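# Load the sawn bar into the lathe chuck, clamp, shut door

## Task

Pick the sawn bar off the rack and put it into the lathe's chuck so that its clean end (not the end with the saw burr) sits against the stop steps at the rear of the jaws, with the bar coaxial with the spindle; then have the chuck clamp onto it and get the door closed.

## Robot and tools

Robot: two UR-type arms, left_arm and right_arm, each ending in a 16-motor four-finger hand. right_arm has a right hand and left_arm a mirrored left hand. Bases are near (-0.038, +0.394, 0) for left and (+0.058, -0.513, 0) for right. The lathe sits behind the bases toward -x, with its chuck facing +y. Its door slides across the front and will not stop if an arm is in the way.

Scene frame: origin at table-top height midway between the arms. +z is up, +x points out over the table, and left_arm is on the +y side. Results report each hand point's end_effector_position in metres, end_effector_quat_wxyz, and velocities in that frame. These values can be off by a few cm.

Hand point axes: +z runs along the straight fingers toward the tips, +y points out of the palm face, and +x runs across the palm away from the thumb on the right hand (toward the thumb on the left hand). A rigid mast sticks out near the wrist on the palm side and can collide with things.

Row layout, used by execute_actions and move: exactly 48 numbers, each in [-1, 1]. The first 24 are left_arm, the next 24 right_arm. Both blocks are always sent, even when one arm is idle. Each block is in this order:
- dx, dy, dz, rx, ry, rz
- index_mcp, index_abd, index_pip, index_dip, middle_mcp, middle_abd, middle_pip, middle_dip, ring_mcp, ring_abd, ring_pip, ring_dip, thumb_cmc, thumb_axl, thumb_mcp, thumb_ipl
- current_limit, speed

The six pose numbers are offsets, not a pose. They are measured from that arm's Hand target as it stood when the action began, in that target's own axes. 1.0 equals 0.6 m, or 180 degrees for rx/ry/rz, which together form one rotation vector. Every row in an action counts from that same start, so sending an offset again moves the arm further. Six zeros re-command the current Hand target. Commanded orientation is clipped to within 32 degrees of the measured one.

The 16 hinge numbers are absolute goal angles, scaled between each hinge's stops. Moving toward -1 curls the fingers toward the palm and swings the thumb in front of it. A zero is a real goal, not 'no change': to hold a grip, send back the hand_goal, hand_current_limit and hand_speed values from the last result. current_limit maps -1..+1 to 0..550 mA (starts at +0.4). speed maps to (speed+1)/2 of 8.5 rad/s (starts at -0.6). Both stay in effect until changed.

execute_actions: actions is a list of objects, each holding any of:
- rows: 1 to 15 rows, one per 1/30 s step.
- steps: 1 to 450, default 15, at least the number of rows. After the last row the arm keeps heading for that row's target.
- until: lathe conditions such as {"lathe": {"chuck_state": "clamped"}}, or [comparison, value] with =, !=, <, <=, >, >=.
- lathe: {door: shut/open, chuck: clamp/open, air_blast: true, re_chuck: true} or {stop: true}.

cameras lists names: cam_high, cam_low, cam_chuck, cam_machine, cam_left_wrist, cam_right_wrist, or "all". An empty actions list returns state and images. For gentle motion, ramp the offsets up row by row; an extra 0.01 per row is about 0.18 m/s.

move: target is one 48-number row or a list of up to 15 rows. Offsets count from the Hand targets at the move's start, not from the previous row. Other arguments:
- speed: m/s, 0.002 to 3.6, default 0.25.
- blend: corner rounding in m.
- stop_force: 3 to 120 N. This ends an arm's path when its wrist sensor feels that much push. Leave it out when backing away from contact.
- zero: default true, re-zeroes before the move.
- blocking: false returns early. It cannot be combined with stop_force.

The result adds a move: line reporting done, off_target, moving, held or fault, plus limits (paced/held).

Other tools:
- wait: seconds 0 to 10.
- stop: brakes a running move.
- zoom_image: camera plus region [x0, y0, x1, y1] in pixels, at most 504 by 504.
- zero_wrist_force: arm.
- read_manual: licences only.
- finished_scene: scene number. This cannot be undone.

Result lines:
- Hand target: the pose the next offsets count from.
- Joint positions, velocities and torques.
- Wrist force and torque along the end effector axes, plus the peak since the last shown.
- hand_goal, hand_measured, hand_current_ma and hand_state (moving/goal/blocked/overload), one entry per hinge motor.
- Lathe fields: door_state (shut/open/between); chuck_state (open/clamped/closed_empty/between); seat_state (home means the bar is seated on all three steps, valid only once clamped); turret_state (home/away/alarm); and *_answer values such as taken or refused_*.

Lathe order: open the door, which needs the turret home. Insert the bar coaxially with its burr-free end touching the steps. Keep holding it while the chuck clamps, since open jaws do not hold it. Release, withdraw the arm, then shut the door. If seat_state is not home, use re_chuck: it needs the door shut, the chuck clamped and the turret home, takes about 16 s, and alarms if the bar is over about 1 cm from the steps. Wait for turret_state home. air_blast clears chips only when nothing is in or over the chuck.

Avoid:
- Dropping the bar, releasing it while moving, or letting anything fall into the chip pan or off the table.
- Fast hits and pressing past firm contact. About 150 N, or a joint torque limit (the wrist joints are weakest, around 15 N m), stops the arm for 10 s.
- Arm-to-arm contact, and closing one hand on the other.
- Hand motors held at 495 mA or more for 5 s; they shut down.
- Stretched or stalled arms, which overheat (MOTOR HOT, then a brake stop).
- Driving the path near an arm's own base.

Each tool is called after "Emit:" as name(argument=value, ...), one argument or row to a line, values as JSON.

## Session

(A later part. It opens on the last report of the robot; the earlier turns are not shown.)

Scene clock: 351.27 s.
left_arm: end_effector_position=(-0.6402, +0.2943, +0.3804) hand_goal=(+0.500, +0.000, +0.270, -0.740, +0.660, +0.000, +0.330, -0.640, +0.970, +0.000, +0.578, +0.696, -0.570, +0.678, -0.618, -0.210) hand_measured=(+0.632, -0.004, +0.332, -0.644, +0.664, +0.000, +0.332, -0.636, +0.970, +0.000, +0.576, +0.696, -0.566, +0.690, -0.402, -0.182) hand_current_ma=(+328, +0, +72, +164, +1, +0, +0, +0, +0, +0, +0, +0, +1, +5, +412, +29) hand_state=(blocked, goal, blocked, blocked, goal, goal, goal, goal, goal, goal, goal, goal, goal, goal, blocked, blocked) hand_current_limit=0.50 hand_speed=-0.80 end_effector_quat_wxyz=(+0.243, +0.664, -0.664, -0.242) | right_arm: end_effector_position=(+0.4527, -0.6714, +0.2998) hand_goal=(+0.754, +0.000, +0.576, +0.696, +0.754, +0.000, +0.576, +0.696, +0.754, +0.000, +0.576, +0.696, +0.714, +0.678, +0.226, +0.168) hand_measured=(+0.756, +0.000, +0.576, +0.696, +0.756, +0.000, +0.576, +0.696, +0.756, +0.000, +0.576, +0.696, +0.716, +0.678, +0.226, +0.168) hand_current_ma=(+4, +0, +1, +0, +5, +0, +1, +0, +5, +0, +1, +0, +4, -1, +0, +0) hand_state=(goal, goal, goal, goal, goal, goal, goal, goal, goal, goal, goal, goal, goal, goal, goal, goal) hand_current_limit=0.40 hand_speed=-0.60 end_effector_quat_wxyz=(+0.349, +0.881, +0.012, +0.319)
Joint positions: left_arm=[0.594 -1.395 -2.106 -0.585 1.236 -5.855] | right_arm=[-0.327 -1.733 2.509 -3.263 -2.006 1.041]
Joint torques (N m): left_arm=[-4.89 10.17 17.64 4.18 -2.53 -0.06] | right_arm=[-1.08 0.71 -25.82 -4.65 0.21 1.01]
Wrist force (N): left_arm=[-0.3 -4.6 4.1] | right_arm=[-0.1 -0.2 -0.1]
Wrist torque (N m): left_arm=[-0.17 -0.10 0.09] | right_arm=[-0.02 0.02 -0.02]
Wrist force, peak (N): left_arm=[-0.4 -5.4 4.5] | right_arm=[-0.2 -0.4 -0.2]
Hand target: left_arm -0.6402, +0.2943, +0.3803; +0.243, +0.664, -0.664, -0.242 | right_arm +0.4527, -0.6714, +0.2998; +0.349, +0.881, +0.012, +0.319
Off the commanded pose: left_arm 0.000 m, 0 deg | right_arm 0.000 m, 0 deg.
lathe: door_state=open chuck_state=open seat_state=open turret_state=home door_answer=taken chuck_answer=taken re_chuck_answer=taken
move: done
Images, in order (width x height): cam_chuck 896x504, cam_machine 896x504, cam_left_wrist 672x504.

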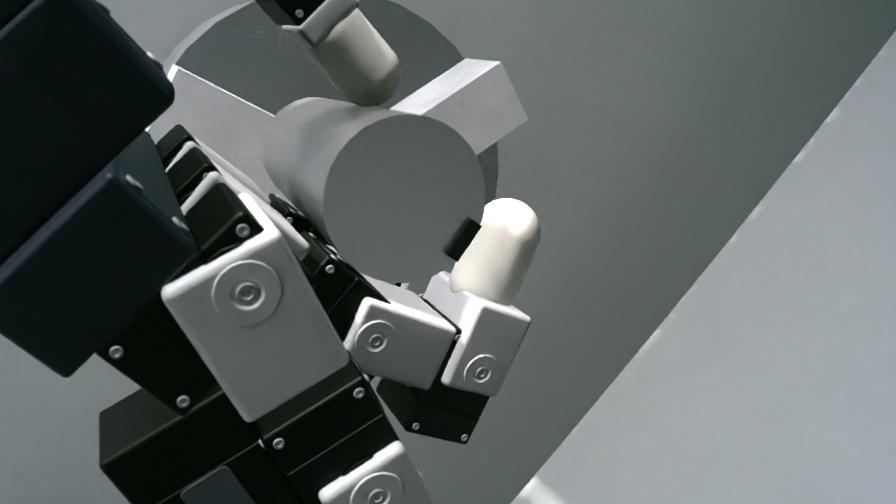

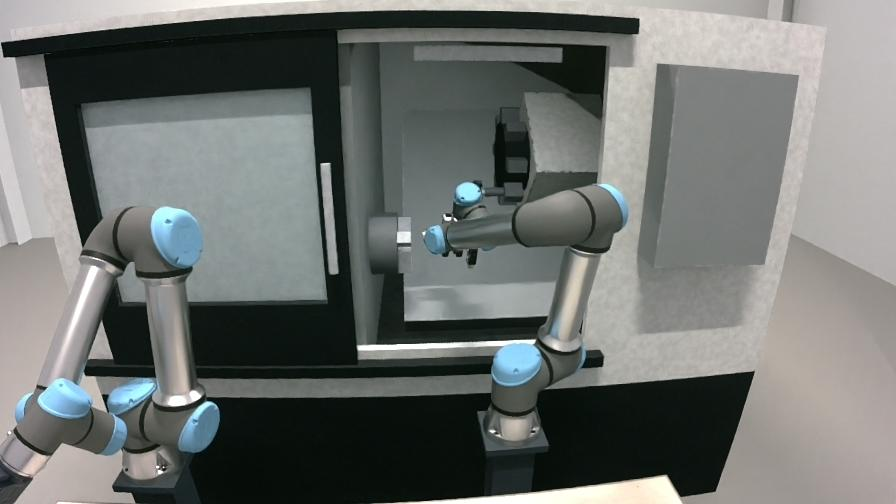

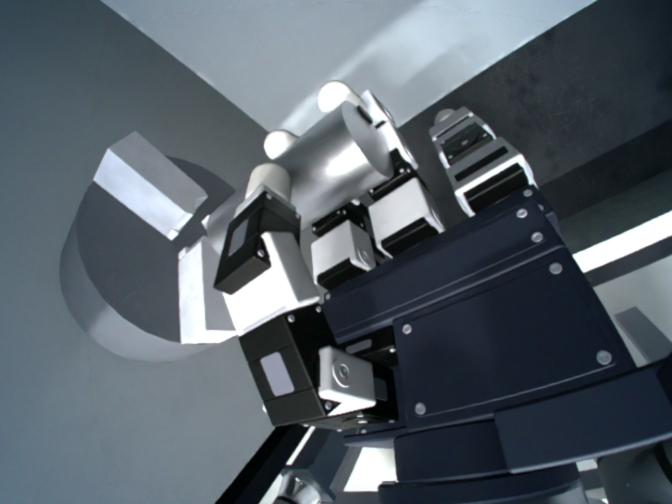

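Emit:
move(
  target=[0,0.0087,0.0857,0,0,0,0.5,0,0.27,-0.74,0.66,0,0.33,-0.64,0.97,0,0.577,0.696,-0.571,0.678,-0.618,-0.211,0.5,-0.8,0,0,0,0,0,0,0.754,0,0.576,0.696,0.754,0,0.576,0.696,0.754,0,0.576,0.696,0.714,0.678,0.226,0.168,0.4,-0.6],
  speed=0.08,
  cameras=["cam_chuck"],
)

Emit:
zoom_image(
  camera="cam_chuck",
  region=[330, 120, 680, 420],
)

Scene clock: 371.03 s.
left_arm: end_effector_position=(-0.6774, +0.2943, +0.3444) hand_goal=(+0.500, +0.000, +0.270, -0.740, +0.660, +0.000, +0.330, -0.640, +0.970, +0.000, +0.578, +0.696, -0.570, +0.678, -0.618, -0.210) hand_measured=(+0.632, -0.004, +0.332, -0.644, +0.664, +0.000, +0.332, -0.636, +0.970, +0.000, +0.576, +0.696, -0.566, +0.690, -0.402, -0.182) hand_current_ma=(+328, +0, +72, +164, +1, +0, +0, +0, +0, +0, +0, +0, +1, +5, +412, +29) hand_state=(blocked, goal, blocked, blocked, goal, goal, goal, goal, goal, goal, goal, goal, goal, goal, blocked, blocked) hand_current_limit=0.50 hand_speed=-0.80 end_effector_quat_wxyz=(+0.243, +0.664, -0.664, -0.242) | right_arm: end_effector_position=(+0.4527, -0.6714, +0.2998) hand_goal=(+0.754, +0.000, +0.576, +0.696, +0.754, +0.000, +0.576, +0.696, +0.754, +0.000, +0.576, +0.696, +0.714, +0.678, +0.226, +0.168) hand_measured=(+0.756, +0.000, +0.576, +0.696, +0.756, +0.000, +0.576, +0.696, +0.756, +0.000, +0.576, +0.696, +0.716, +0.678, +0.226, +0.168) hand_current_ma=(+4, +0, +1, +0, +5, +0, +1, +0, +5, +0, +1, +0, +4, -1, +0, +0) hand_state=(goal, goal, goal, goal, goal, goal, goal, goal, goal, goal, goal, goal, goal, goal, goal, goal) hand_current_limit=0.40 hand_speed=-0.60 end_effector_quat_wxyz=(+0.349, +0.881, +0.012, +0.319)
Joint positions: left_arm=[0.548 -1.533 -2.088 -0.452 1.264 -5.895] | right_arm=[-0.327 -1.733 2.509 -3.263 -2.006 1.041]
Joint torques (N m): left_arm=[9.87 29.44 16.07 2.54 -2.46 1.68] | right_arm=[-0.43 1.12 -25.71 -4.64 0.3 1.04]
Wrist force (N): left_arm=[-0.2 -4.5 4.0] | right_arm=[-0.1 -0.1 -0.1]
Wrist torque (N m): left_arm=[-0.16 -0.10 0.10] | right_arm=[0.00 0.02 -0.02]
Wrist force, peak (N): left_arm=[-0.4 -4.3 5.2] | right_arm=[0.5 0.0 -0.1]
Hand target: left_arm -0.6773, +0.2942, +0.3443; +0.243, +0.664, -0.664, -0.242 | right_arm +0.4527, -0.6714, +0.2998; +0.349, +0.881, +0.012, +0.319
Off the commanded pose: left_arm 0.000 m, 0 deg | right_arm 0.000 m, 0 deg.
lathe: door_state=open chuck_state=open seat_state=open turret_state=home door_answer=taken chuck_answer=taken re_chuck_answer=taken
move: done
Images, in order (width x height): cam_chuck 896x504.

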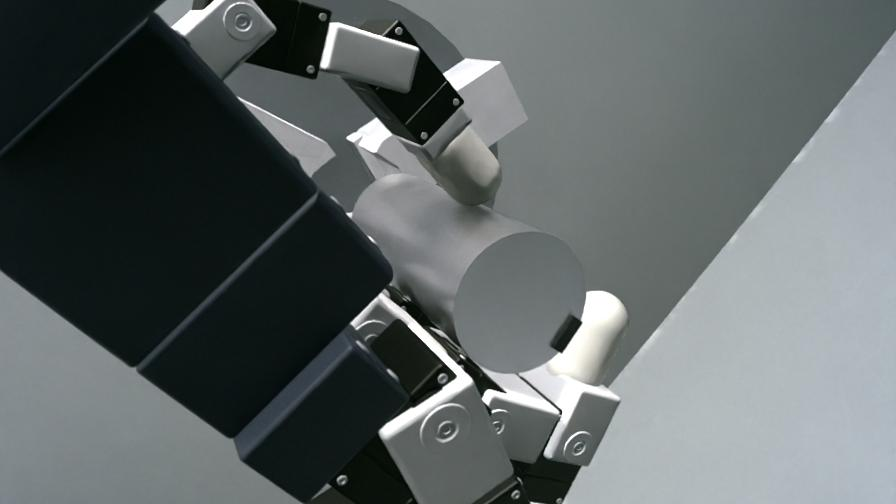

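Scaled by 1.440 from the camera's 896x504 image, which has a finer 1280x720 frame.

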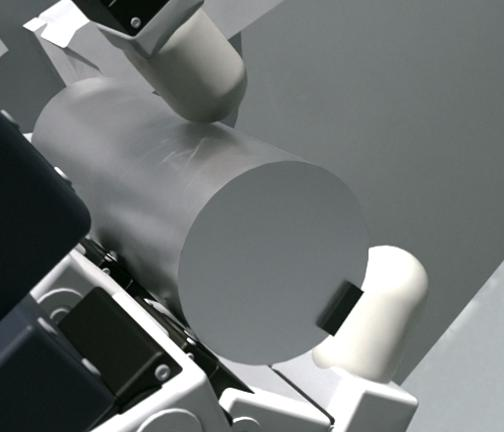

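Emit:
move(
  target=[-0.0028,0.0012,0.0125,0,0.0371,-0.0096,0.5,0,0.27,-0.74,0.66,0,0.33,-0.64,0.97,0,0.577,0.696,-0.571,0.678,-0.618,-0.211,0.5,-0.8,0,0,0,0,0,0,0.754,0,0.576,0.696,0.754,0,0.576,0.696,0.754,0,0.576,0.696,0.714,0.678,0.226,0.168,0.4,-0.6],
  speed=0.06,
  cameras=["cam_chuck","cam_left_wrist"],
)

Emit:
zoom_image(
  camera="cam_chuck",
  region=[330, 120, 680, 420],
)

Scene clock: 388.27 s.
left_arm: end_effector_position=(-0.6828, +0.2960, +0.3389) hand_goal=(+0.500, +0.000, +0.270, -0.740, +0.660, +0.000, +0.330, -0.640, +0.970, +0.000, +0.578, +0.696, -0.570, +0.678, -0.618, -0.210) hand_measured=(+0.632, -0.004, +0.332, -0.644, +0.664, +0.000, +0.332, -0.636, +0.970, +0.000, +0.576, +0.696, -0.566, +0.690, -0.402, -0.182) hand_current_ma=(+328, +0, +72, +164, +1, +0, +0, +0, +0, +0, +0, +0, +1, +5, +413, +29) hand_state=(blocked, goal, blocked, blocked, goal, goal, goal, goal, goal, goal, goal, goal, goal, goal, blocked, blocked) hand_current_limit=0.50 hand_speed=-0.80 end_effector_quat_wxyz=(+0.277, +0.687, -0.639, -0.206) | right_arm: end_effector_position=(+0.4527, -0.6714, +0.2998) hand_goal=(+0.754, +0.000, +0.576, +0.696, +0.754, +0.000, +0.576, +0.696, +0.754, +0.000, +0.576, +0.696, +0.714, +0.678, +0.226, +0.168) hand_measured=(+0.756, +0.000, +0.576, +0.696, +0.756, +0.000, +0.576, +0.696, +0.756, +0.000, +0.576, +0.696, +0.716, +0.678, +0.226, +0.168) hand_current_ma=(+4, +0, +1, +0, +5, +0, +1, +0, +5, +0, +1, +0, +4, -1, +0, +0) hand_state=(goal, goal, goal, goal, goal, goal, goal, goal, goal, goal, goal, goal, goal, goal, goal, goal) hand_current_limit=0.40 hand_speed=-0.60 end_effector_quat_wxyz=(+0.349, +0.881, +0.012, +0.319)
Joint positions: left_arm=[0.471 -1.569 -2.09 -0.362 1.421 -5.996] | right_arm=[-0.327 -1.733 2.509 -3.263 -2.006 1.041]
Joint torques (N m): left_arm=[9.02 39.86 36.85 1.84 -1.54 1.78] | right_arm=[-0.68 0.76 -26.12 -4.64 0.25 0.94]
Wrist force (N): left_arm=[-0.7 -4.6 3.9] | right_arm=[-0.1 -0.2 0.1]
Wrist torque (N m): left_arm=[-0.15 -0.10 0.08] | right_arm=[-0.03 0.01 -0.02]
Wrist force, peak (N): left_arm=[-0.3 -4.8 4.2] | right_arm=[-0.4 0.1 0.1]
Hand target: left_arm -0.6827, +0.2959, +0.3391; +0.277, +0.687, -0.639, -0.206 | right_arm +0.4527, -0.6714, +0.2998; +0.349, +0.881, +0.012, +0.319
Off the commanded pose: left_arm 0.000 m, 0 deg | right_arm 0.000 m, 0 deg.
lathe: door_state=open chuck_state=open seat_state=open turret_state=home door_answer=taken chuck_answer=taken re_chuck_answer=taken
move: done
Images, in order (width x height): cam_chuck 896x504, cam_left_wrist 672x504.

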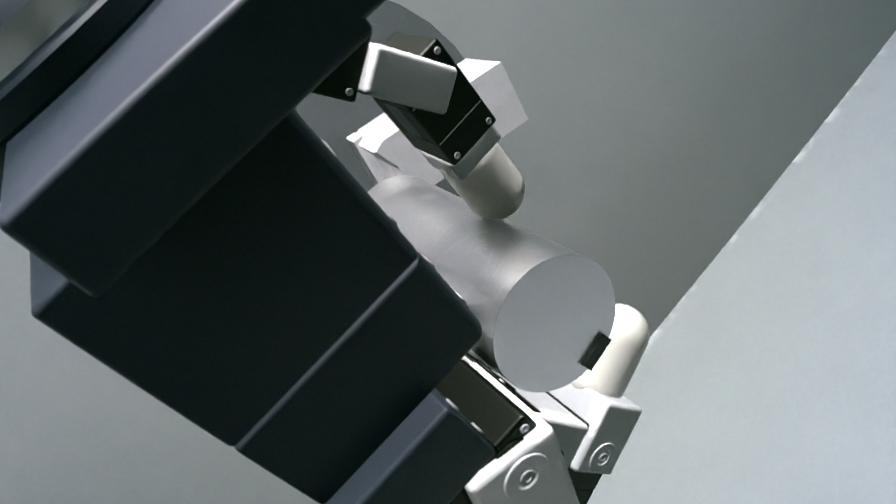

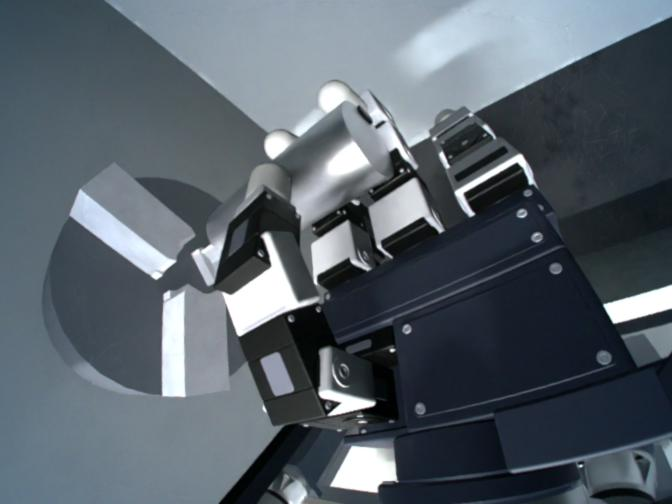

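Scaled by 1.440 from the camera's 896x504 image, which has a finer 1280x720 frame.

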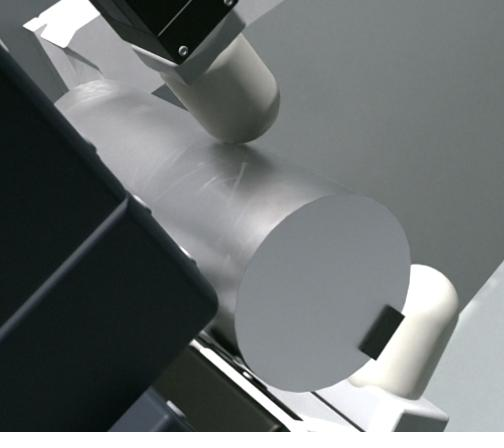

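Emit:
zoom_image(
  camera="cam_chuck",
  region=[350, 150, 470, 235],
)

Emit:
zoom_image(
  camera="cam_chuck",
  region=[470, 200, 630, 400],
)

Scaled by 4.200 from the camera's 896x504 image, which has a finer 1280x720 frame.

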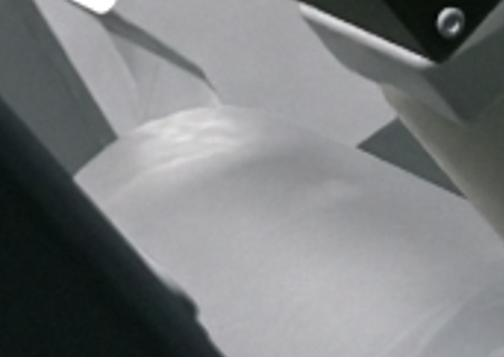

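Scaled by 2.520 from the camera's 896x504 image, which has a finer 1280x720 frame.

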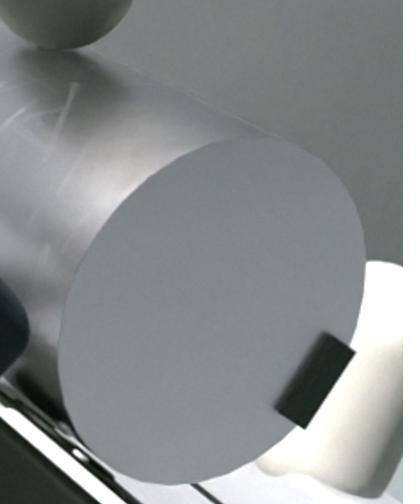

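Emit:
move(
  target=[0,-0.0016,0.0019,-0.0015,-0.0254,0.0194,0.5,0,0.27,-0.74,0.66,0,0.33,-0.64,0.97,0,0.577,0.696,-0.571,0.678,-0.618,-0.211,0.5,-0.8,0,0,0,0,0,0,0.754,0,0.576,0.696,0.754,0,0.576,0.696,0.754,0,0.576,0.696,0.714,0.678,0.226,0.168,0.4,-0.6],
  speed=0.06,
  cameras=["cam_chuck","cam_left_wrist"],
)

Emit:
zoom_image(
  camera="cam_chuck",
  region=[340, 150, 480, 250],
)

Emit:
zoom_image(
  camera="cam_chuck",
  region=[460, 200, 620, 400],
)

Scene clock: 434.93 s.
left_arm: end_effector_position=(-0.6826, +0.2957, +0.3375) hand_goal=(+0.500, +0.000, +0.270, -0.740, +0.660, +0.000, +0.330, -0.640, +0.970, +0.000, +0.578, +0.696, -0.570, +0.678, -0.618, -0.210) hand_measured=(+0.632, -0.002, +0.332, -0.644, +0.664, +0.000, +0.332, -0.636, +0.970, +0.000, +0.576, +0.696, -0.566, +0.690, -0.402, -0.182) hand_current_ma=(+328, +0, +72, +164, +1, +0, +0, +0, +0, +0, +0, +0, +1, +5, +413, +29) hand_state=(blocked, goal, blocked, blocked, goal, goal, goal, goal, goal, goal, goal, goal, goal, goal, blocked, blocked) hand_current_limit=0.50 hand_speed=-0.80 end_effector_quat_wxyz=(+0.259, +0.658, -0.670, -0.226) | right_arm: end_effector_position=(+0.4527, -0.6714, +0.2998) hand_goal=(+0.754, +0.000, +0.576, +0.696, +0.754, +0.000, +0.576, +0.696, +0.754, +0.000, +0.576, +0.696, +0.714, +0.678, +0.226, +0.168) hand_measured=(+0.756, +0.000, +0.576, +0.696, +0.756, +0.000, +0.576, +0.696, +0.756, +0.000, +0.576, +0.696, +0.716, +0.678, +0.226, +0.168) hand_current_ma=(+4, +0, +1, +0, +5, +0, +1, +0, +5, +0, +1, +0, +4, -1, +0, +0) hand_state=(goal, goal, goal, goal, goal, goal, goal, goal, goal, goal, goal, goal, goal, goal, goal, goal) hand_current_limit=0.40 hand_speed=-0.60 end_effector_quat_wxyz=(+0.349, +0.881, +0.012, +0.319)
Joint positions: left_arm=[0.527 -1.559 -2.093 -0.4 1.31 -5.886] | right_arm=[-0.327 -1.733 2.509 -3.263 -2.006 1.041]
Joint torques (N m): left_arm=[-10.84 31.68 23.79 7.39 1.13 -1.84] | right_arm=[-0.67 1.31 -25.6 -4.62 0.39 1.08]
Wrist force (N): left_arm=[-0.9 -4.5 4.0] | right_arm=[0.1 -0.1 0.3]
Wrist torque (N m): left_arm=[-0.15 -0.06 -0.07] | right_arm=[-0.03 -0.01 0.00]
Wrist force, peak (N): left_arm=[0.5 -5.7 3.6] | right_arm=[0.1 -0.5 0.2]
Hand target: left_arm -0.6827, +0.2958, +0.3376; +0.259, +0.658, -0.670, -0.226 | right_arm +0.4527, -0.6714, +0.2998; +0.349, +0.881, +0.012, +0.319
Off the commanded pose: left_arm 0.000 m, 0 deg | right_arm 0.000 m, 0 deg.
lathe: door_state=open chuck_state=open seat_state=open turret_state=home door_answer=taken chuck_answer=taken re_chuck_answer=taken
move: done
Images, in order (width x height): cam_chuck 896x504, cam_left_wrist 672x504.

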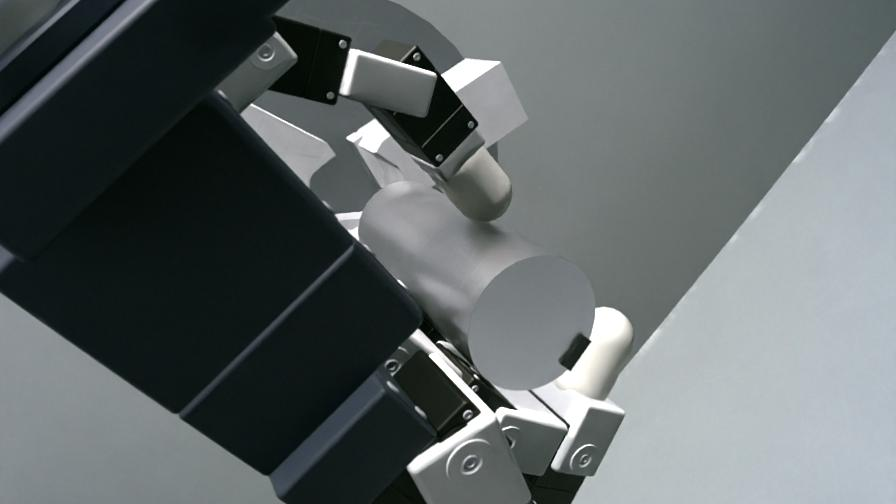

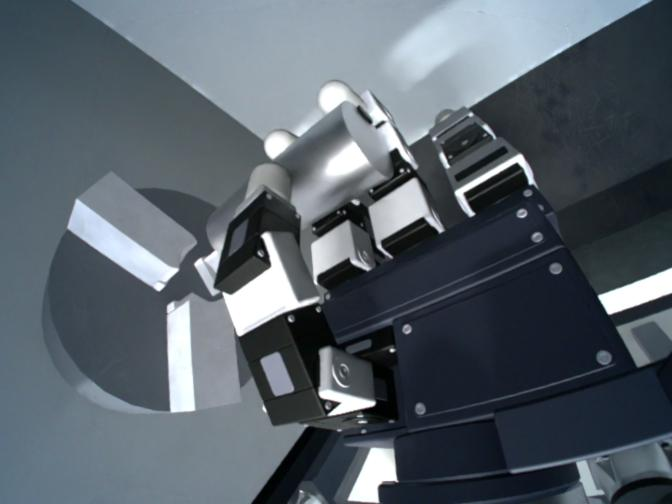

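Scaled by 3.600 from the camera's 896x504 image, which has a finer 1280x720 frame.

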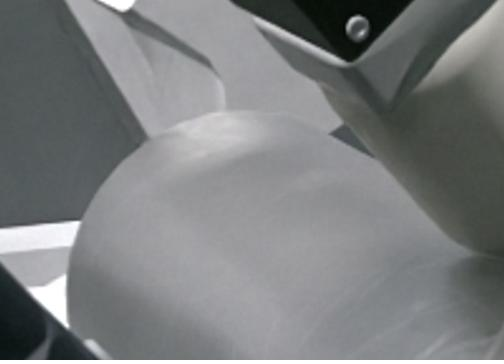

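Scaled by 2.520 from the camera's 896x504 image, which has a finer 1280x720 frame.

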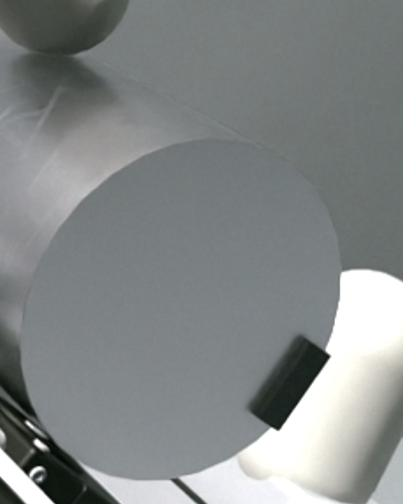

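Emit:
move(
  target=[0.0505,-0.0040,-0.0133,0,0,0,0.5,0,0.27,-0.74,0.66,0,0.33,-0.64,0.97,0,0.577,0.696,-0.571,0.678,-0.618,-0.211,0.5,-0.8,0,0,0,0,0,0,0.754,0,0.576,0.696,0.754,0,0.576,0.696,0.754,0,0.576,0.696,0.714,0.678,0.226,0.168,0.4,-0.6],
  speed=0.05,
  stop_force=5,
  cameras=["cam_chuck","cam_left_wrist"],
)

Emit:
zoom_image(
  camera="cam_chuck",
  region=[300, 130, 440, 230],
)

Emit:
zoom_image(
  camera="cam_chuck",
  region=[300, 120, 550, 350],
)

Scene clock: 547.70 s.
left_arm: end_effector_position=(-0.6757, +0.2658, +0.3436) hand_goal=(+0.500, +0.000, +0.270, -0.740, +0.660, +0.000, +0.330, -0.640, +0.970, +0.000, +0.578, +0.696, -0.570, +0.678, -0.618, -0.210) hand_measured=(+0.632, -0.002, +0.332, -0.644, +0.664, +0.000, +0.332, -0.636, +0.970, +0.000, +0.576, +0.696, -0.566, +0.690, -0.402, -0.182) hand_current_ma=(+328, +0, +72, +164, +1, +0, +0, +0, +0, +0, +0, +0, +1, +5, +413, +29) hand_state=(blocked, goal, blocked, blocked, goal, goal, goal, goal, goal, goal, goal, goal, goal, goal, blocked, blocked) hand_current_limit=0.50 hand_speed=-0.80 end_effector_quat_wxyz=(+0.259, +0.658, -0.670, -0.226) | right_arm: end_effector_position=(+0.4527, -0.6714, +0.2998) hand_goal=(+0.754, +0.000, +0.576, +0.696, +0.754, +0.000, +0.576, +0.696, +0.754, +0.000, +0.576, +0.696, +0.714, +0.678, +0.226, +0.168) hand_measured=(+0.756, +0.000, +0.576, +0.696, +0.756, +0.000, +0.576, +0.696, +0.756, +0.000, +0.576, +0.696, +0.716, +0.678, +0.226, +0.168) hand_current_ma=(+4, +0, +1, +0, +5, +0, +1, +0, +5, +0, +1, +0, +4, -1, +0, +0) hand_state=(goal, goal, goal, goal, goal, goal, goal, goal, goal, goal, goal, goal, goal, goal, goal, goal) hand_current_limit=0.40 hand_speed=-0.60 end_effector_quat_wxyz=(+0.349, +0.881, +0.012, +0.319)
Joint positions: left_arm=[0.598 -1.545 -2.086 -0.438 1.266 -5.827] | right_arm=[-0.327 -1.733 2.509 -3.263 -2.006 1.041]
Joint torques (N m): left_arm=[-11.19 10.43 15.59 7.6 1.05 -1.69] | right_arm=[-0.66 1.14 -25.68 -4.71 0.74 0.92]
Wrist force (N): left_arm=[-0.5 -4.5 4.0] | right_arm=[-0.2 -0.1 0.1]
Wrist torque (N m): left_arm=[-0.16 -0.10 -0.05] | right_arm=[-0.01 0.03 -0.02]
Wrist force, peak (N): left_arm=[-0.7 -4.9 4.3] | right_arm=[0.0 -0.3 -0.4]
Hand target: left_arm -0.6757, +0.2658, +0.3436; +0.259, +0.658, -0.670, -0.226 | right_arm +0.4527, -0.6714, +0.2998; +0.349, +0.881, +0.012, +0.319
Off the commanded pose: left_arm 0.000 m, 0 deg | right_arm 0.000 m, 0 deg.
lathe: door_state=open chuck_state=open seat_state=open turret_state=home door_answer=taken chuck_answer=taken re_chuck_answer=taken
move: done
Images, in order (width x height): cam_chuck 896x504, cam_left_wrist 672x504.

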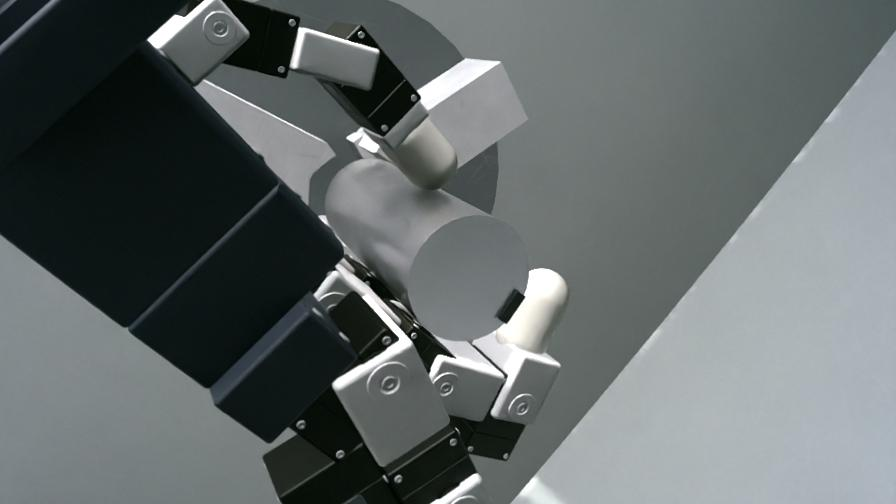

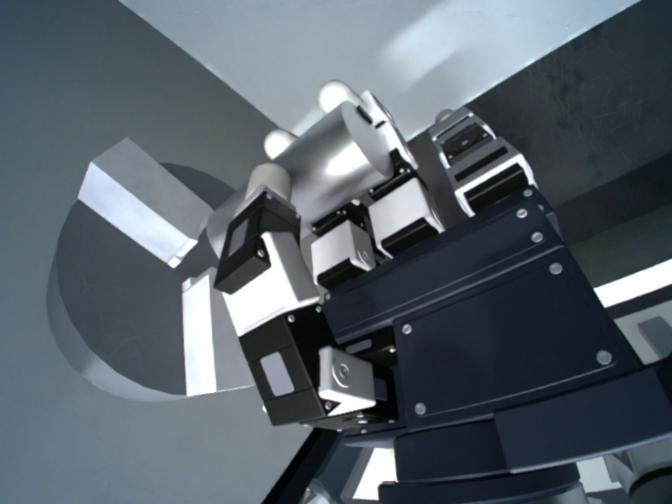

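Scaled by 3.600 from the camera's 896x504 image, which has a finer 1280x720 frame.

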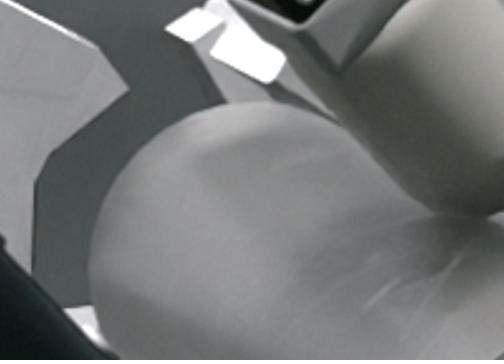

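Scaled by 2.016 from the camera's 896x504 image, which has a finer 1280x720 frame.

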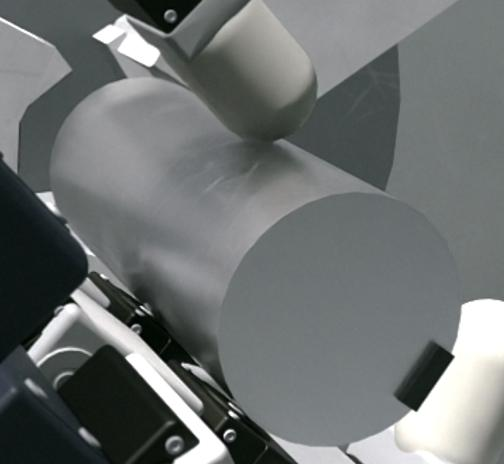

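Emit:
move(
  target=[0.025,-0.0008,0.0009,0.0002,0.0004,-0.0055,0.5,0,0.27,-0.74,0.66,0,0.33,-0.64,0.97,0,0.577,0.696,-0.571,0.678,-0.618,-0.211,0.5,-0.8,0,0,0,0,0,0,0.754,0,0.576,0.696,0.754,0,0.576,0.696,0.754,0,0.576,0.696,0.714,0.678,0.226,0.168,0.4,-0.6],
  speed=0.02,
  stop_force=5,
  cameras=["cam_chuck"],
)

Emit:
zoom_image(
  camera="cam_chuck",
  region=[280, 110, 420, 230],
)

Emit:
zoom_image(
  camera="cam_chuck",
  region=[300, 120, 550, 350],
)

Scene clock: 573.67 s.
left_arm: end_effector_position=(-0.6757, +0.2508, +0.3436) hand_goal=(+0.500, +0.000, +0.270, -0.740, +0.660, +0.000, +0.330, -0.640, +0.970, +0.000, +0.578, +0.696, -0.570, +0.678, -0.618, -0.210) hand_measured=(+0.632, -0.002, +0.332, -0.644, +0.664, +0.000, +0.332, -0.636, +0.970, +0.000, +0.576, +0.696, -0.566, +0.690, -0.402, -0.182) hand_current_ma=(+328, +0, +72, +164, +1, +0, +0, +0, +0, +0, +0, +0, +1, +5, +413, +29) hand_state=(blocked, goal, blocked, blocked, goal, goal, goal, goal, goal, goal, goal, goal, goal, goal, blocked, blocked) hand_current_limit=0.50 hand_speed=-0.80 end_effector_quat_wxyz=(+0.258, +0.664, -0.664, -0.228) | right_arm: end_effector_position=(+0.4527, -0.6714, +0.2998) hand_goal=(+0.754, +0.000, +0.576, +0.696, +0.754, +0.000, +0.576, +0.696, +0.754, +0.000, +0.576, +0.696, +0.714, +0.678, +0.226, +0.168) hand_measured=(+0.756, +0.000, +0.576, +0.696, +0.756, +0.000, +0.576, +0.696, +0.756, +0.000, +0.576, +0.696, +0.716, +0.678, +0.226, +0.168) hand_current_ma=(+4, +0, +1, +0, +5, +0, +1, +0, +5, +0, +1, +0, +4, -1, +0, +0) hand_state=(goal, goal, goal, goal, goal, goal, goal, goal, goal, goal, goal, goal, goal, goal, goal, goal) hand_current_limit=0.40 hand_speed=-0.60 end_effector_quat_wxyz=(+0.349, +0.881, +0.012, +0.319)
Joint positions: left_arm=[0.625 -1.552 -2.077 -0.447 1.252 -5.822] | right_arm=[-0.327 -1.733 2.509 -3.263 -2.006 1.041]
Joint torques (N m): left_arm=[-12.04 38.58 14.7 6.83 0.79 -1.57] | right_arm=[-0.96 1.14 -25.48 -4.67 0.7 1]
Wrist force (N): left_arm=[-0.3 -4.5 3.9] | right_arm=[0.0 0.0 -0.1]
Wrist torque (N m): left_arm=[-0.18 -0.08 -0.03] | right_arm=[0.00 0.00 -0.01]
Wrist force, peak (N): left_arm=[-0.6 -4.8 4.4] | right_arm=[0.1 -0.3 -0.4]
Hand target: left_arm -0.6757, +0.2508, +0.3436; +0.258, +0.664, -0.664, -0.228 | right_arm +0.4527, -0.6714, +0.2998; +0.349, +0.881, +0.012, +0.319
Off the commanded pose: left_arm 0.000 m, 0 deg | right_arm 0.000 m, 0 deg.
lathe: door_state=open chuck_state=open seat_state=open turret_state=home door_answer=taken chuck_answer=taken re_chuck_answer=taken
move: done
Images, in order (width x height): cam_chuck 896x504.

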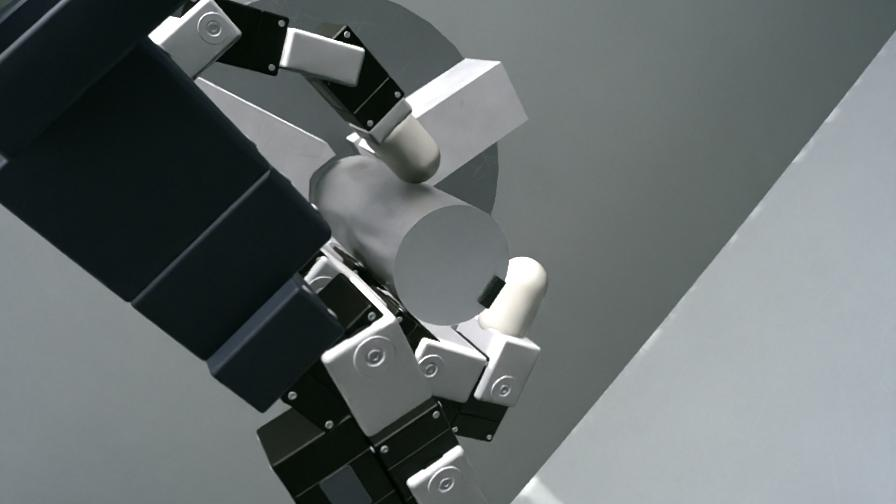

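Scaled by 3.600 from the camera's 896x504 image, which has a finer 1280x720 frame.

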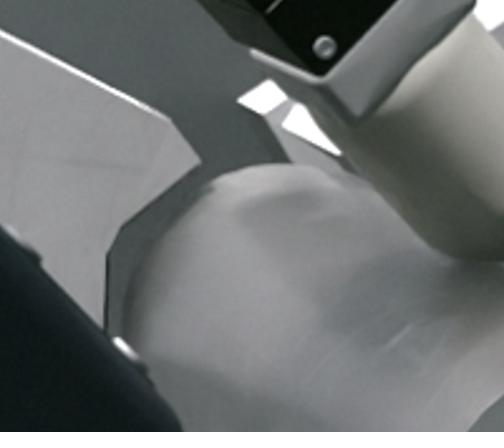

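Scaled by 2.016 from the camera's 896x504 image, which has a finer 1280x720 frame.

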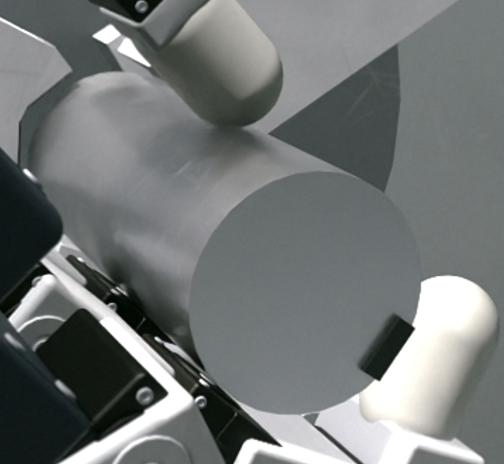

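Emit:
move(
  target=[0.0567,-0.0008,0.0022,0,0,0,0.5,0,0.27,-0.74,0.66,0,0.33,-0.64,0.97,0,0.577,0.696,-0.571,0.678,-0.618,-0.211,0.5,-0.8,0,0,0,0,0,0,0.754,0,0.576,0.696,0.754,0,0.576,0.696,0.754,0,0.576,0.696,0.714,0.678,0.226,0.168,0.4,-0.6],
  speed=0.015,
  stop_force=4,
  cameras=["cam_chuck","cam_left_wrist"],
)

Emit:
zoom_image(
  camera="cam_chuck",
  region=[280, 110, 530, 340],
)

Scene clock: 593.53 s.
left_arm: end_effector_position=(-0.6757, +0.2253, +0.3436) hand_goal=(+0.500, +0.000, +0.270, -0.740, +0.660, +0.000, +0.330, -0.640, +0.970, +0.000, +0.578, +0.696, -0.570, +0.678, -0.618, -0.210) hand_measured=(+0.632, -0.010, +0.330, -0.646, +0.664, +0.000, +0.332, -0.636, +0.970, +0.000, +0.576, +0.696, -0.568, +0.682, -0.402, -0.182) hand_current_ma=(+328, -2, +69, +158, +1, +0, +0, +0, +0, +0, +0, +0, +0, +1, +412, +29) hand_state=(blocked, goal, blocked, blocked, goal, goal, goal, goal, goal, goal, goal, goal, goal, goal, blocked, blocked) hand_current_limit=0.50 hand_speed=-0.80 end_effector_quat_wxyz=(+0.258, +0.664, -0.664, -0.228) | right_arm: end_effector_position=(+0.4527, -0.6714, +0.2998) hand_goal=(+0.754, +0.000, +0.576, +0.696, +0.754, +0.000, +0.576, +0.696, +0.754, +0.000, +0.576, +0.696, +0.714, +0.678, +0.226, +0.168) hand_measured=(+0.756, +0.000, +0.576, +0.696, +0.756, +0.000, +0.576, +0.696, +0.756, +0.000, +0.576, +0.696, +0.716, +0.678, +0.226, +0.168) hand_current_ma=(+4, +0, +1, +0, +5, +0, +1, +0, +5, +0, +1, +0, +4, -1, +0, +0) hand_state=(goal, goal, goal, goal, goal, goal, goal, goal, goal, goal, goal, goal, goal, goal, goal, goal) hand_current_limit=0.40 hand_speed=-0.60 end_effector_quat_wxyz=(+0.349, +0.881, +0.012, +0.319)
Joint positions: left_arm=[0.675 -1.566 -2.059 -0.464 1.222 -5.779] | right_arm=[-0.327 -1.733 2.509 -3.263 -2.006 1.041]
Joint torques (N m): left_arm=[-10.52 38.84 15.55 7.54 1.13 -0.93] | right_arm=[-0.29 1.11 -26.38 -4.71 0.68 0.98]
Wrist force (N): left_arm=[-1.5 -4.4 3.8] | right_arm=[0.0 0.1 -0.1]
Wrist torque (N m): left_arm=[-0.15 -0.11 -0.05] | right_arm=[0.01 0.01 -0.01]
Wrist force, peak (N): left_arm=[-5.2 -5.5 3.7] | right_arm=[0.3 -0.3 0.2]
Hand target: left_arm -0.6757, +0.2253, +0.3436; +0.258, +0.664, -0.664, -0.228 (not the last commanded pose) | right_arm +0.4527, -0.6714, +0.2998; +0.349, +0.881, +0.012, +0.319
Off the commanded pose: left_arm 0.009 m, 0 deg | right_arm 0.000 m, 0 deg.
lathe: door_state=open chuck_state=open seat_state=open turret_state=home door_answer=taken chuck_answer=taken re_chuck_answer=taken
move: contact (left_arm)
Images, in order (width x height): cam_chuck 896x504, cam_left_wrist 672x504.

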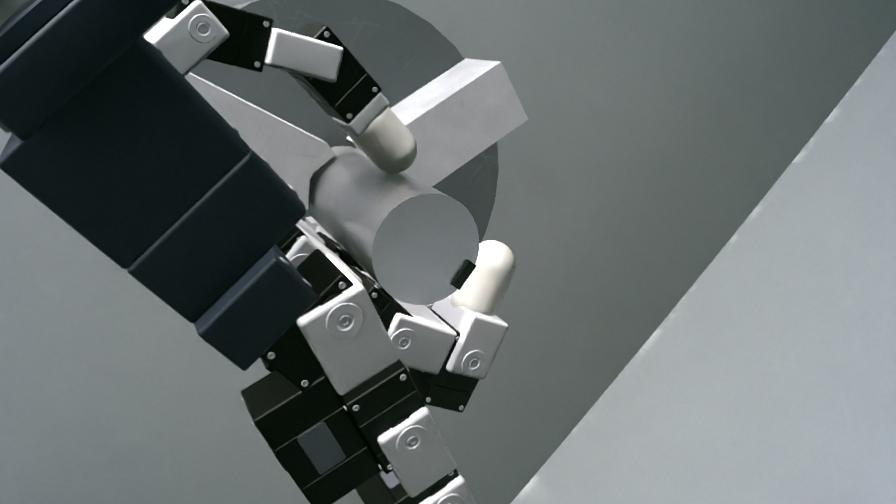

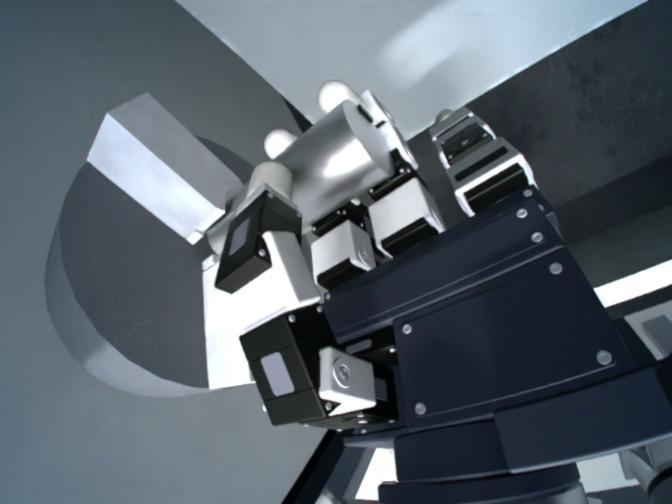

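Scaled by 2.016 from the camera's 896x504 image, which has a finer 1280x720 frame.

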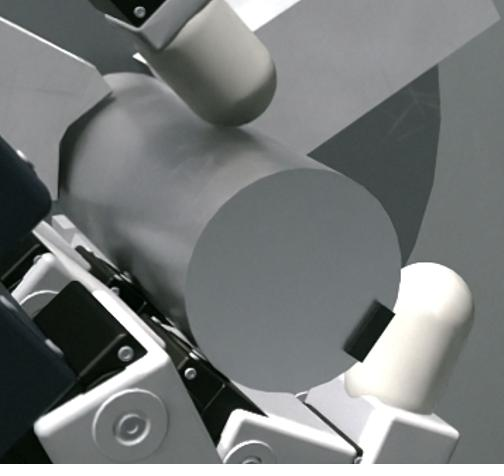

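Emit:
move(
  target=[0.0167,-0.0002,0.0006,0,0,0,0.5,0,0.27,-0.74,0.66,0,0.33,-0.64,0.97,0,0.577,0.696,-0.571,0.678,-0.618,-0.211,0.5,-0.8,0,0,0,0,0,0,0.754,0,0.576,0.696,0.754,0,0.576,0.696,0.754,0,0.576,0.696,0.714,0.678,0.226,0.168,0.4,-0.6],
  speed=0.01,
  stop_force=7,
  cameras=["cam_chuck"],
)

Emit:
zoom_image(
  camera="cam_chuck",
  region=[280, 110, 530, 340],
)

Scene clock: 615.43 s.
left_arm: end_effector_position=(-0.6756, +0.2203, +0.3436) hand_goal=(+0.500, +0.000, +0.270, -0.740, +0.660, +0.000, +0.330, -0.640, +0.970, +0.000, +0.578, +0.696, -0.570, +0.678, -0.618, -0.210) hand_measured=(+0.632, -0.018, +0.326, -0.650, +0.664, +0.000, +0.332, -0.636, +0.970, +0.000, +0.576, +0.696, -0.570, +0.676, -0.402, -0.182) hand_current_ma=(+330, -6, +60, +149, +1, +0, +0, +0, +0, +0, +0, +0, +0, +0, +412, +29) hand_state=(blocked, goal, blocked, blocked, goal, goal, goal, goal, goal, goal, goal, goal, goal, goal, blocked, blocked) hand_current_limit=0.50 hand_speed=-0.80 end_effector_quat_wxyz=(+0.257, +0.664, -0.664, -0.228) | right_arm: end_effector_position=(+0.4527, -0.6714, +0.2998) hand_goal=(+0.754, +0.000, +0.576, +0.696, +0.754, +0.000, +0.576, +0.696, +0.754, +0.000, +0.576, +0.696, +0.714, +0.678, +0.226, +0.168) hand_measured=(+0.756, +0.000, +0.576, +0.696, +0.756, +0.000, +0.576, +0.696, +0.756, +0.000, +0.576, +0.696, +0.716, +0.678, +0.226, +0.168) hand_current_ma=(+4, +0, +1, +0, +5, +0, +1, +0, +5, +0, +1, +0, +4, -1, +0, +0) hand_state=(goal, goal, goal, goal, goal, goal, goal, goal, goal, goal, goal, goal, goal, goal, goal, goal) hand_current_limit=0.40 hand_speed=-0.60 end_effector_quat_wxyz=(+0.349, +0.881, +0.012, +0.319)
Joint positions: left_arm=[0.684 -1.569 -2.056 -0.467 1.217 -5.771] | right_arm=[-0.327 -1.733 2.509 -3.263 -2.006 1.041]
Joint torques (N m): left_arm=[-9.68 40.26 16.63 8.4 1.32 -1.75] | right_arm=[-0.47 1.09 -26.35 -4.53 0.88 0.88]
Wrist force (N): left_arm=[-3.3 -7.0 4.6] | right_arm=[0.1 -0.1 -0.1]
Wrist torque (N m): left_arm=[-0.19 -0.21 -0.20] | right_arm=[0.00 -0.01 0.00]
Wrist force, peak (N): left_arm=[-8.5 -10.5 4.1] | right_arm=[-0.1 -0.4 -0.2]
Hand target: left_arm -0.6756, +0.2203, +0.3436; +0.257, +0.664, -0.664, -0.228 (not the last commanded pose) | right_arm +0.4527, -0.6714, +0.2998; +0.349, +0.881, +0.012, +0.319
Off the commanded pose: left_arm 0.005 m, 0 deg | right_arm 0.000 m, 0 deg.
lathe: door_state=open chuck_state=open seat_state=open turret_state=home door_answer=taken chuck_answer=taken re_chuck_answer=taken
move: contact (left_arm)
Images, in order (width x height): cam_chuck 896x504.

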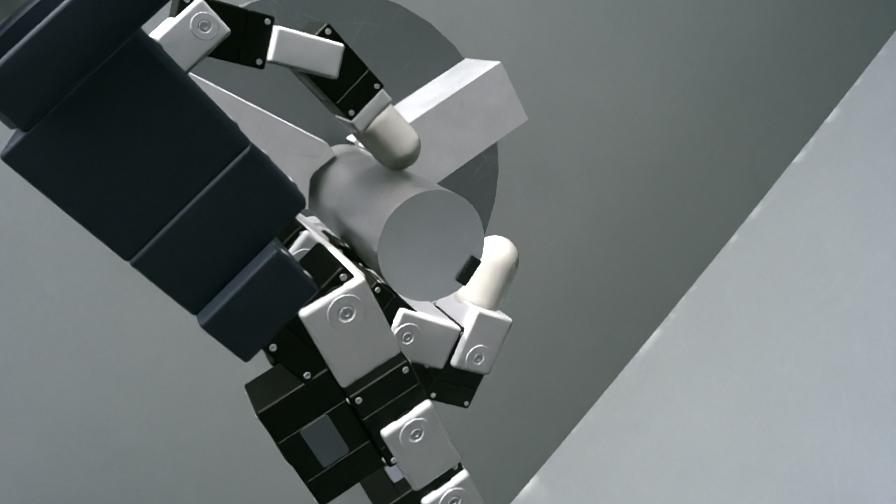

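Scaled by 2.016 from the camera's 896x504 image, which has a finer 1280x720 frame.

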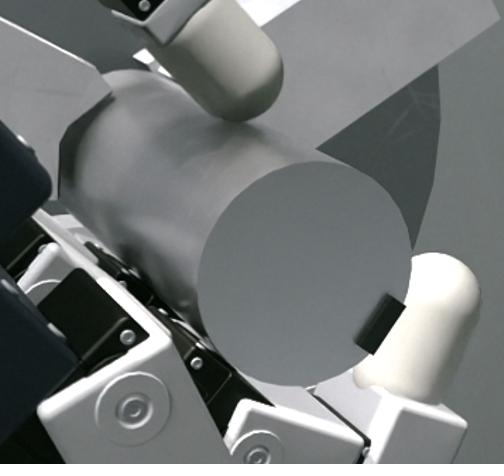

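Emit:
move(
  target=[-0.0033,-0.0045,-0.0039,0,0,0,0.5,0,0.27,-0.74,0.66,0,0.33,-0.64,0.97,0,0.577,0.696,-0.571,0.678,-0.618,-0.211,0.5,-0.8,0,0,0,0,0,0,0.754,0,0.576,0.696,0.754,0,0.576,0.696,0.754,0,0.576,0.696,0.714,0.678,0.226,0.168,0.4,-0.6],
  speed=0.02,
  cameras=["cam_chuck"],
)

Emit:
zoom_image(
  camera="cam_chuck",
  region=[280, 110, 530, 340],
)

Scene clock: 638.47 s.
left_arm: end_effector_position=(-0.6720, +0.2224, +0.3436) hand_goal=(+0.500, +0.000, +0.270, -0.740, +0.660, +0.000, +0.330, -0.640, +0.970, +0.000, +0.578, +0.696, -0.570, +0.678, -0.618, -0.210) hand_measured=(+0.632, -0.024, +0.326, -0.650, +0.664, +0.000, +0.332, -0.636, +0.970, +0.000, +0.576, +0.696, -0.570, +0.682, -0.402, -0.182) hand_current_ma=(+330, -10, +60, +149, +1, +0, +0, +0, +0, +0, +0, +0, +0, +1, +413, +30) hand_state=(blocked, blocked, blocked, blocked, goal, goal, goal, goal, goal, goal, goal, goal, goal, goal, blocked, blocked) hand_current_limit=0.50 hand_speed=-0.80 end_effector_quat_wxyz=(+0.257, +0.664, -0.664, -0.228) | right_arm: end_effector_position=(+0.4527, -0.6714, +0.2998) hand_goal=(+0.754, +0.000, +0.576, +0.696, +0.754, +0.000, +0.576, +0.696, +0.754, +0.000, +0.576, +0.696, +0.714, +0.678, +0.226, +0.168) hand_measured=(+0.756, +0.000, +0.576, +0.696, +0.756, +0.000, +0.576, +0.696, +0.756, +0.000, +0.576, +0.696, +0.716, +0.678, +0.226, +0.168) hand_current_ma=(+4, +0, +1, +0, +5, +0, +1, +0, +5, +0, +1, +0, +4, -1, +0, +0) hand_state=(goal, goal, goal, goal, goal, goal, goal, goal, goal, goal, goal, goal, goal, goal, goal, goal) hand_current_limit=0.40 hand_speed=-0.60 end_effector_quat_wxyz=(+0.349, +0.881, +0.012, +0.319)
Joint positions: left_arm=[0.685 -1.559 -2.066 -0.468 1.216 -5.77] | right_arm=[-0.327 -1.733 2.509 -3.263 -2.006 1.041]
Joint torques (N m): left_arm=[11.39 24.35 24.69 1.7 -1.54 1.55] | right_arm=[-0.74 0.28 -25.84 -4.7 0.85 0.93]
Wrist force (N): left_arm=[-2.4 -0.4 6.9] | right_arm=[0.1 -0.3 -0.2]
Wrist torque (N m): left_arm=[-0.35 -0.28 0.14] | right_arm=[-0.02 0.00 -0.01]
Wrist force, peak (N): left_arm=[-3.5 -7.1 4.8] | right_arm=[0.4 0.1 0.2]
Hand target: left_arm -0.6721, +0.2223, +0.3436; +0.257, +0.664, -0.664, -0.228 | right_arm +0.4527, -0.6714, +0.2998; +0.349, +0.881, +0.012, +0.319
Off the commanded pose: left_arm 0.000 m, 0 deg | right_arm 0.000 m, 0 deg.
lathe: door_state=open chuck_state=open seat_state=open turret_state=home door_answer=taken chuck_answer=taken re_chuck_answer=taken
move: done
Images, in order (width x height): cam_chuck 896x504.

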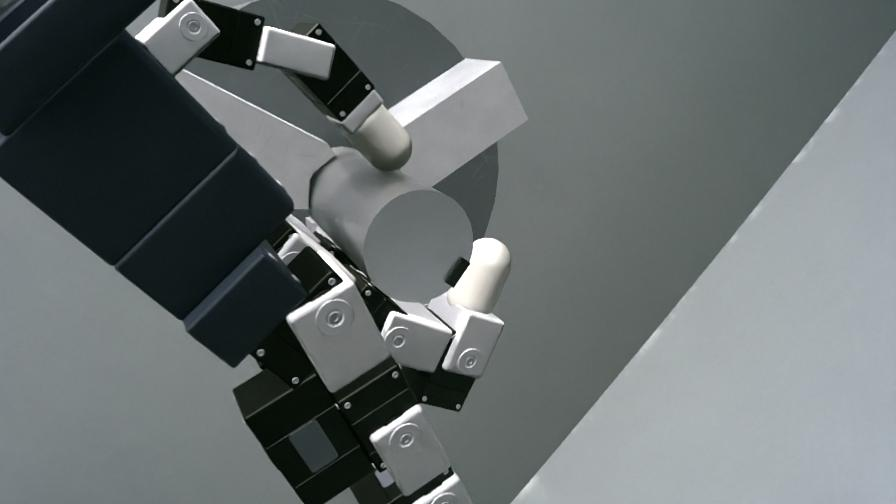

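Scaled by 2.016 from the camera's 896x504 image, which has a finer 1280x720 frame.

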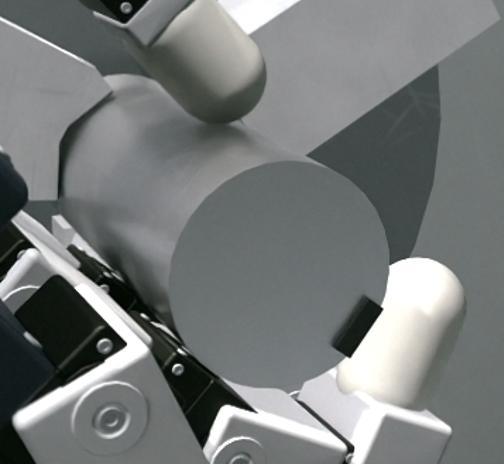

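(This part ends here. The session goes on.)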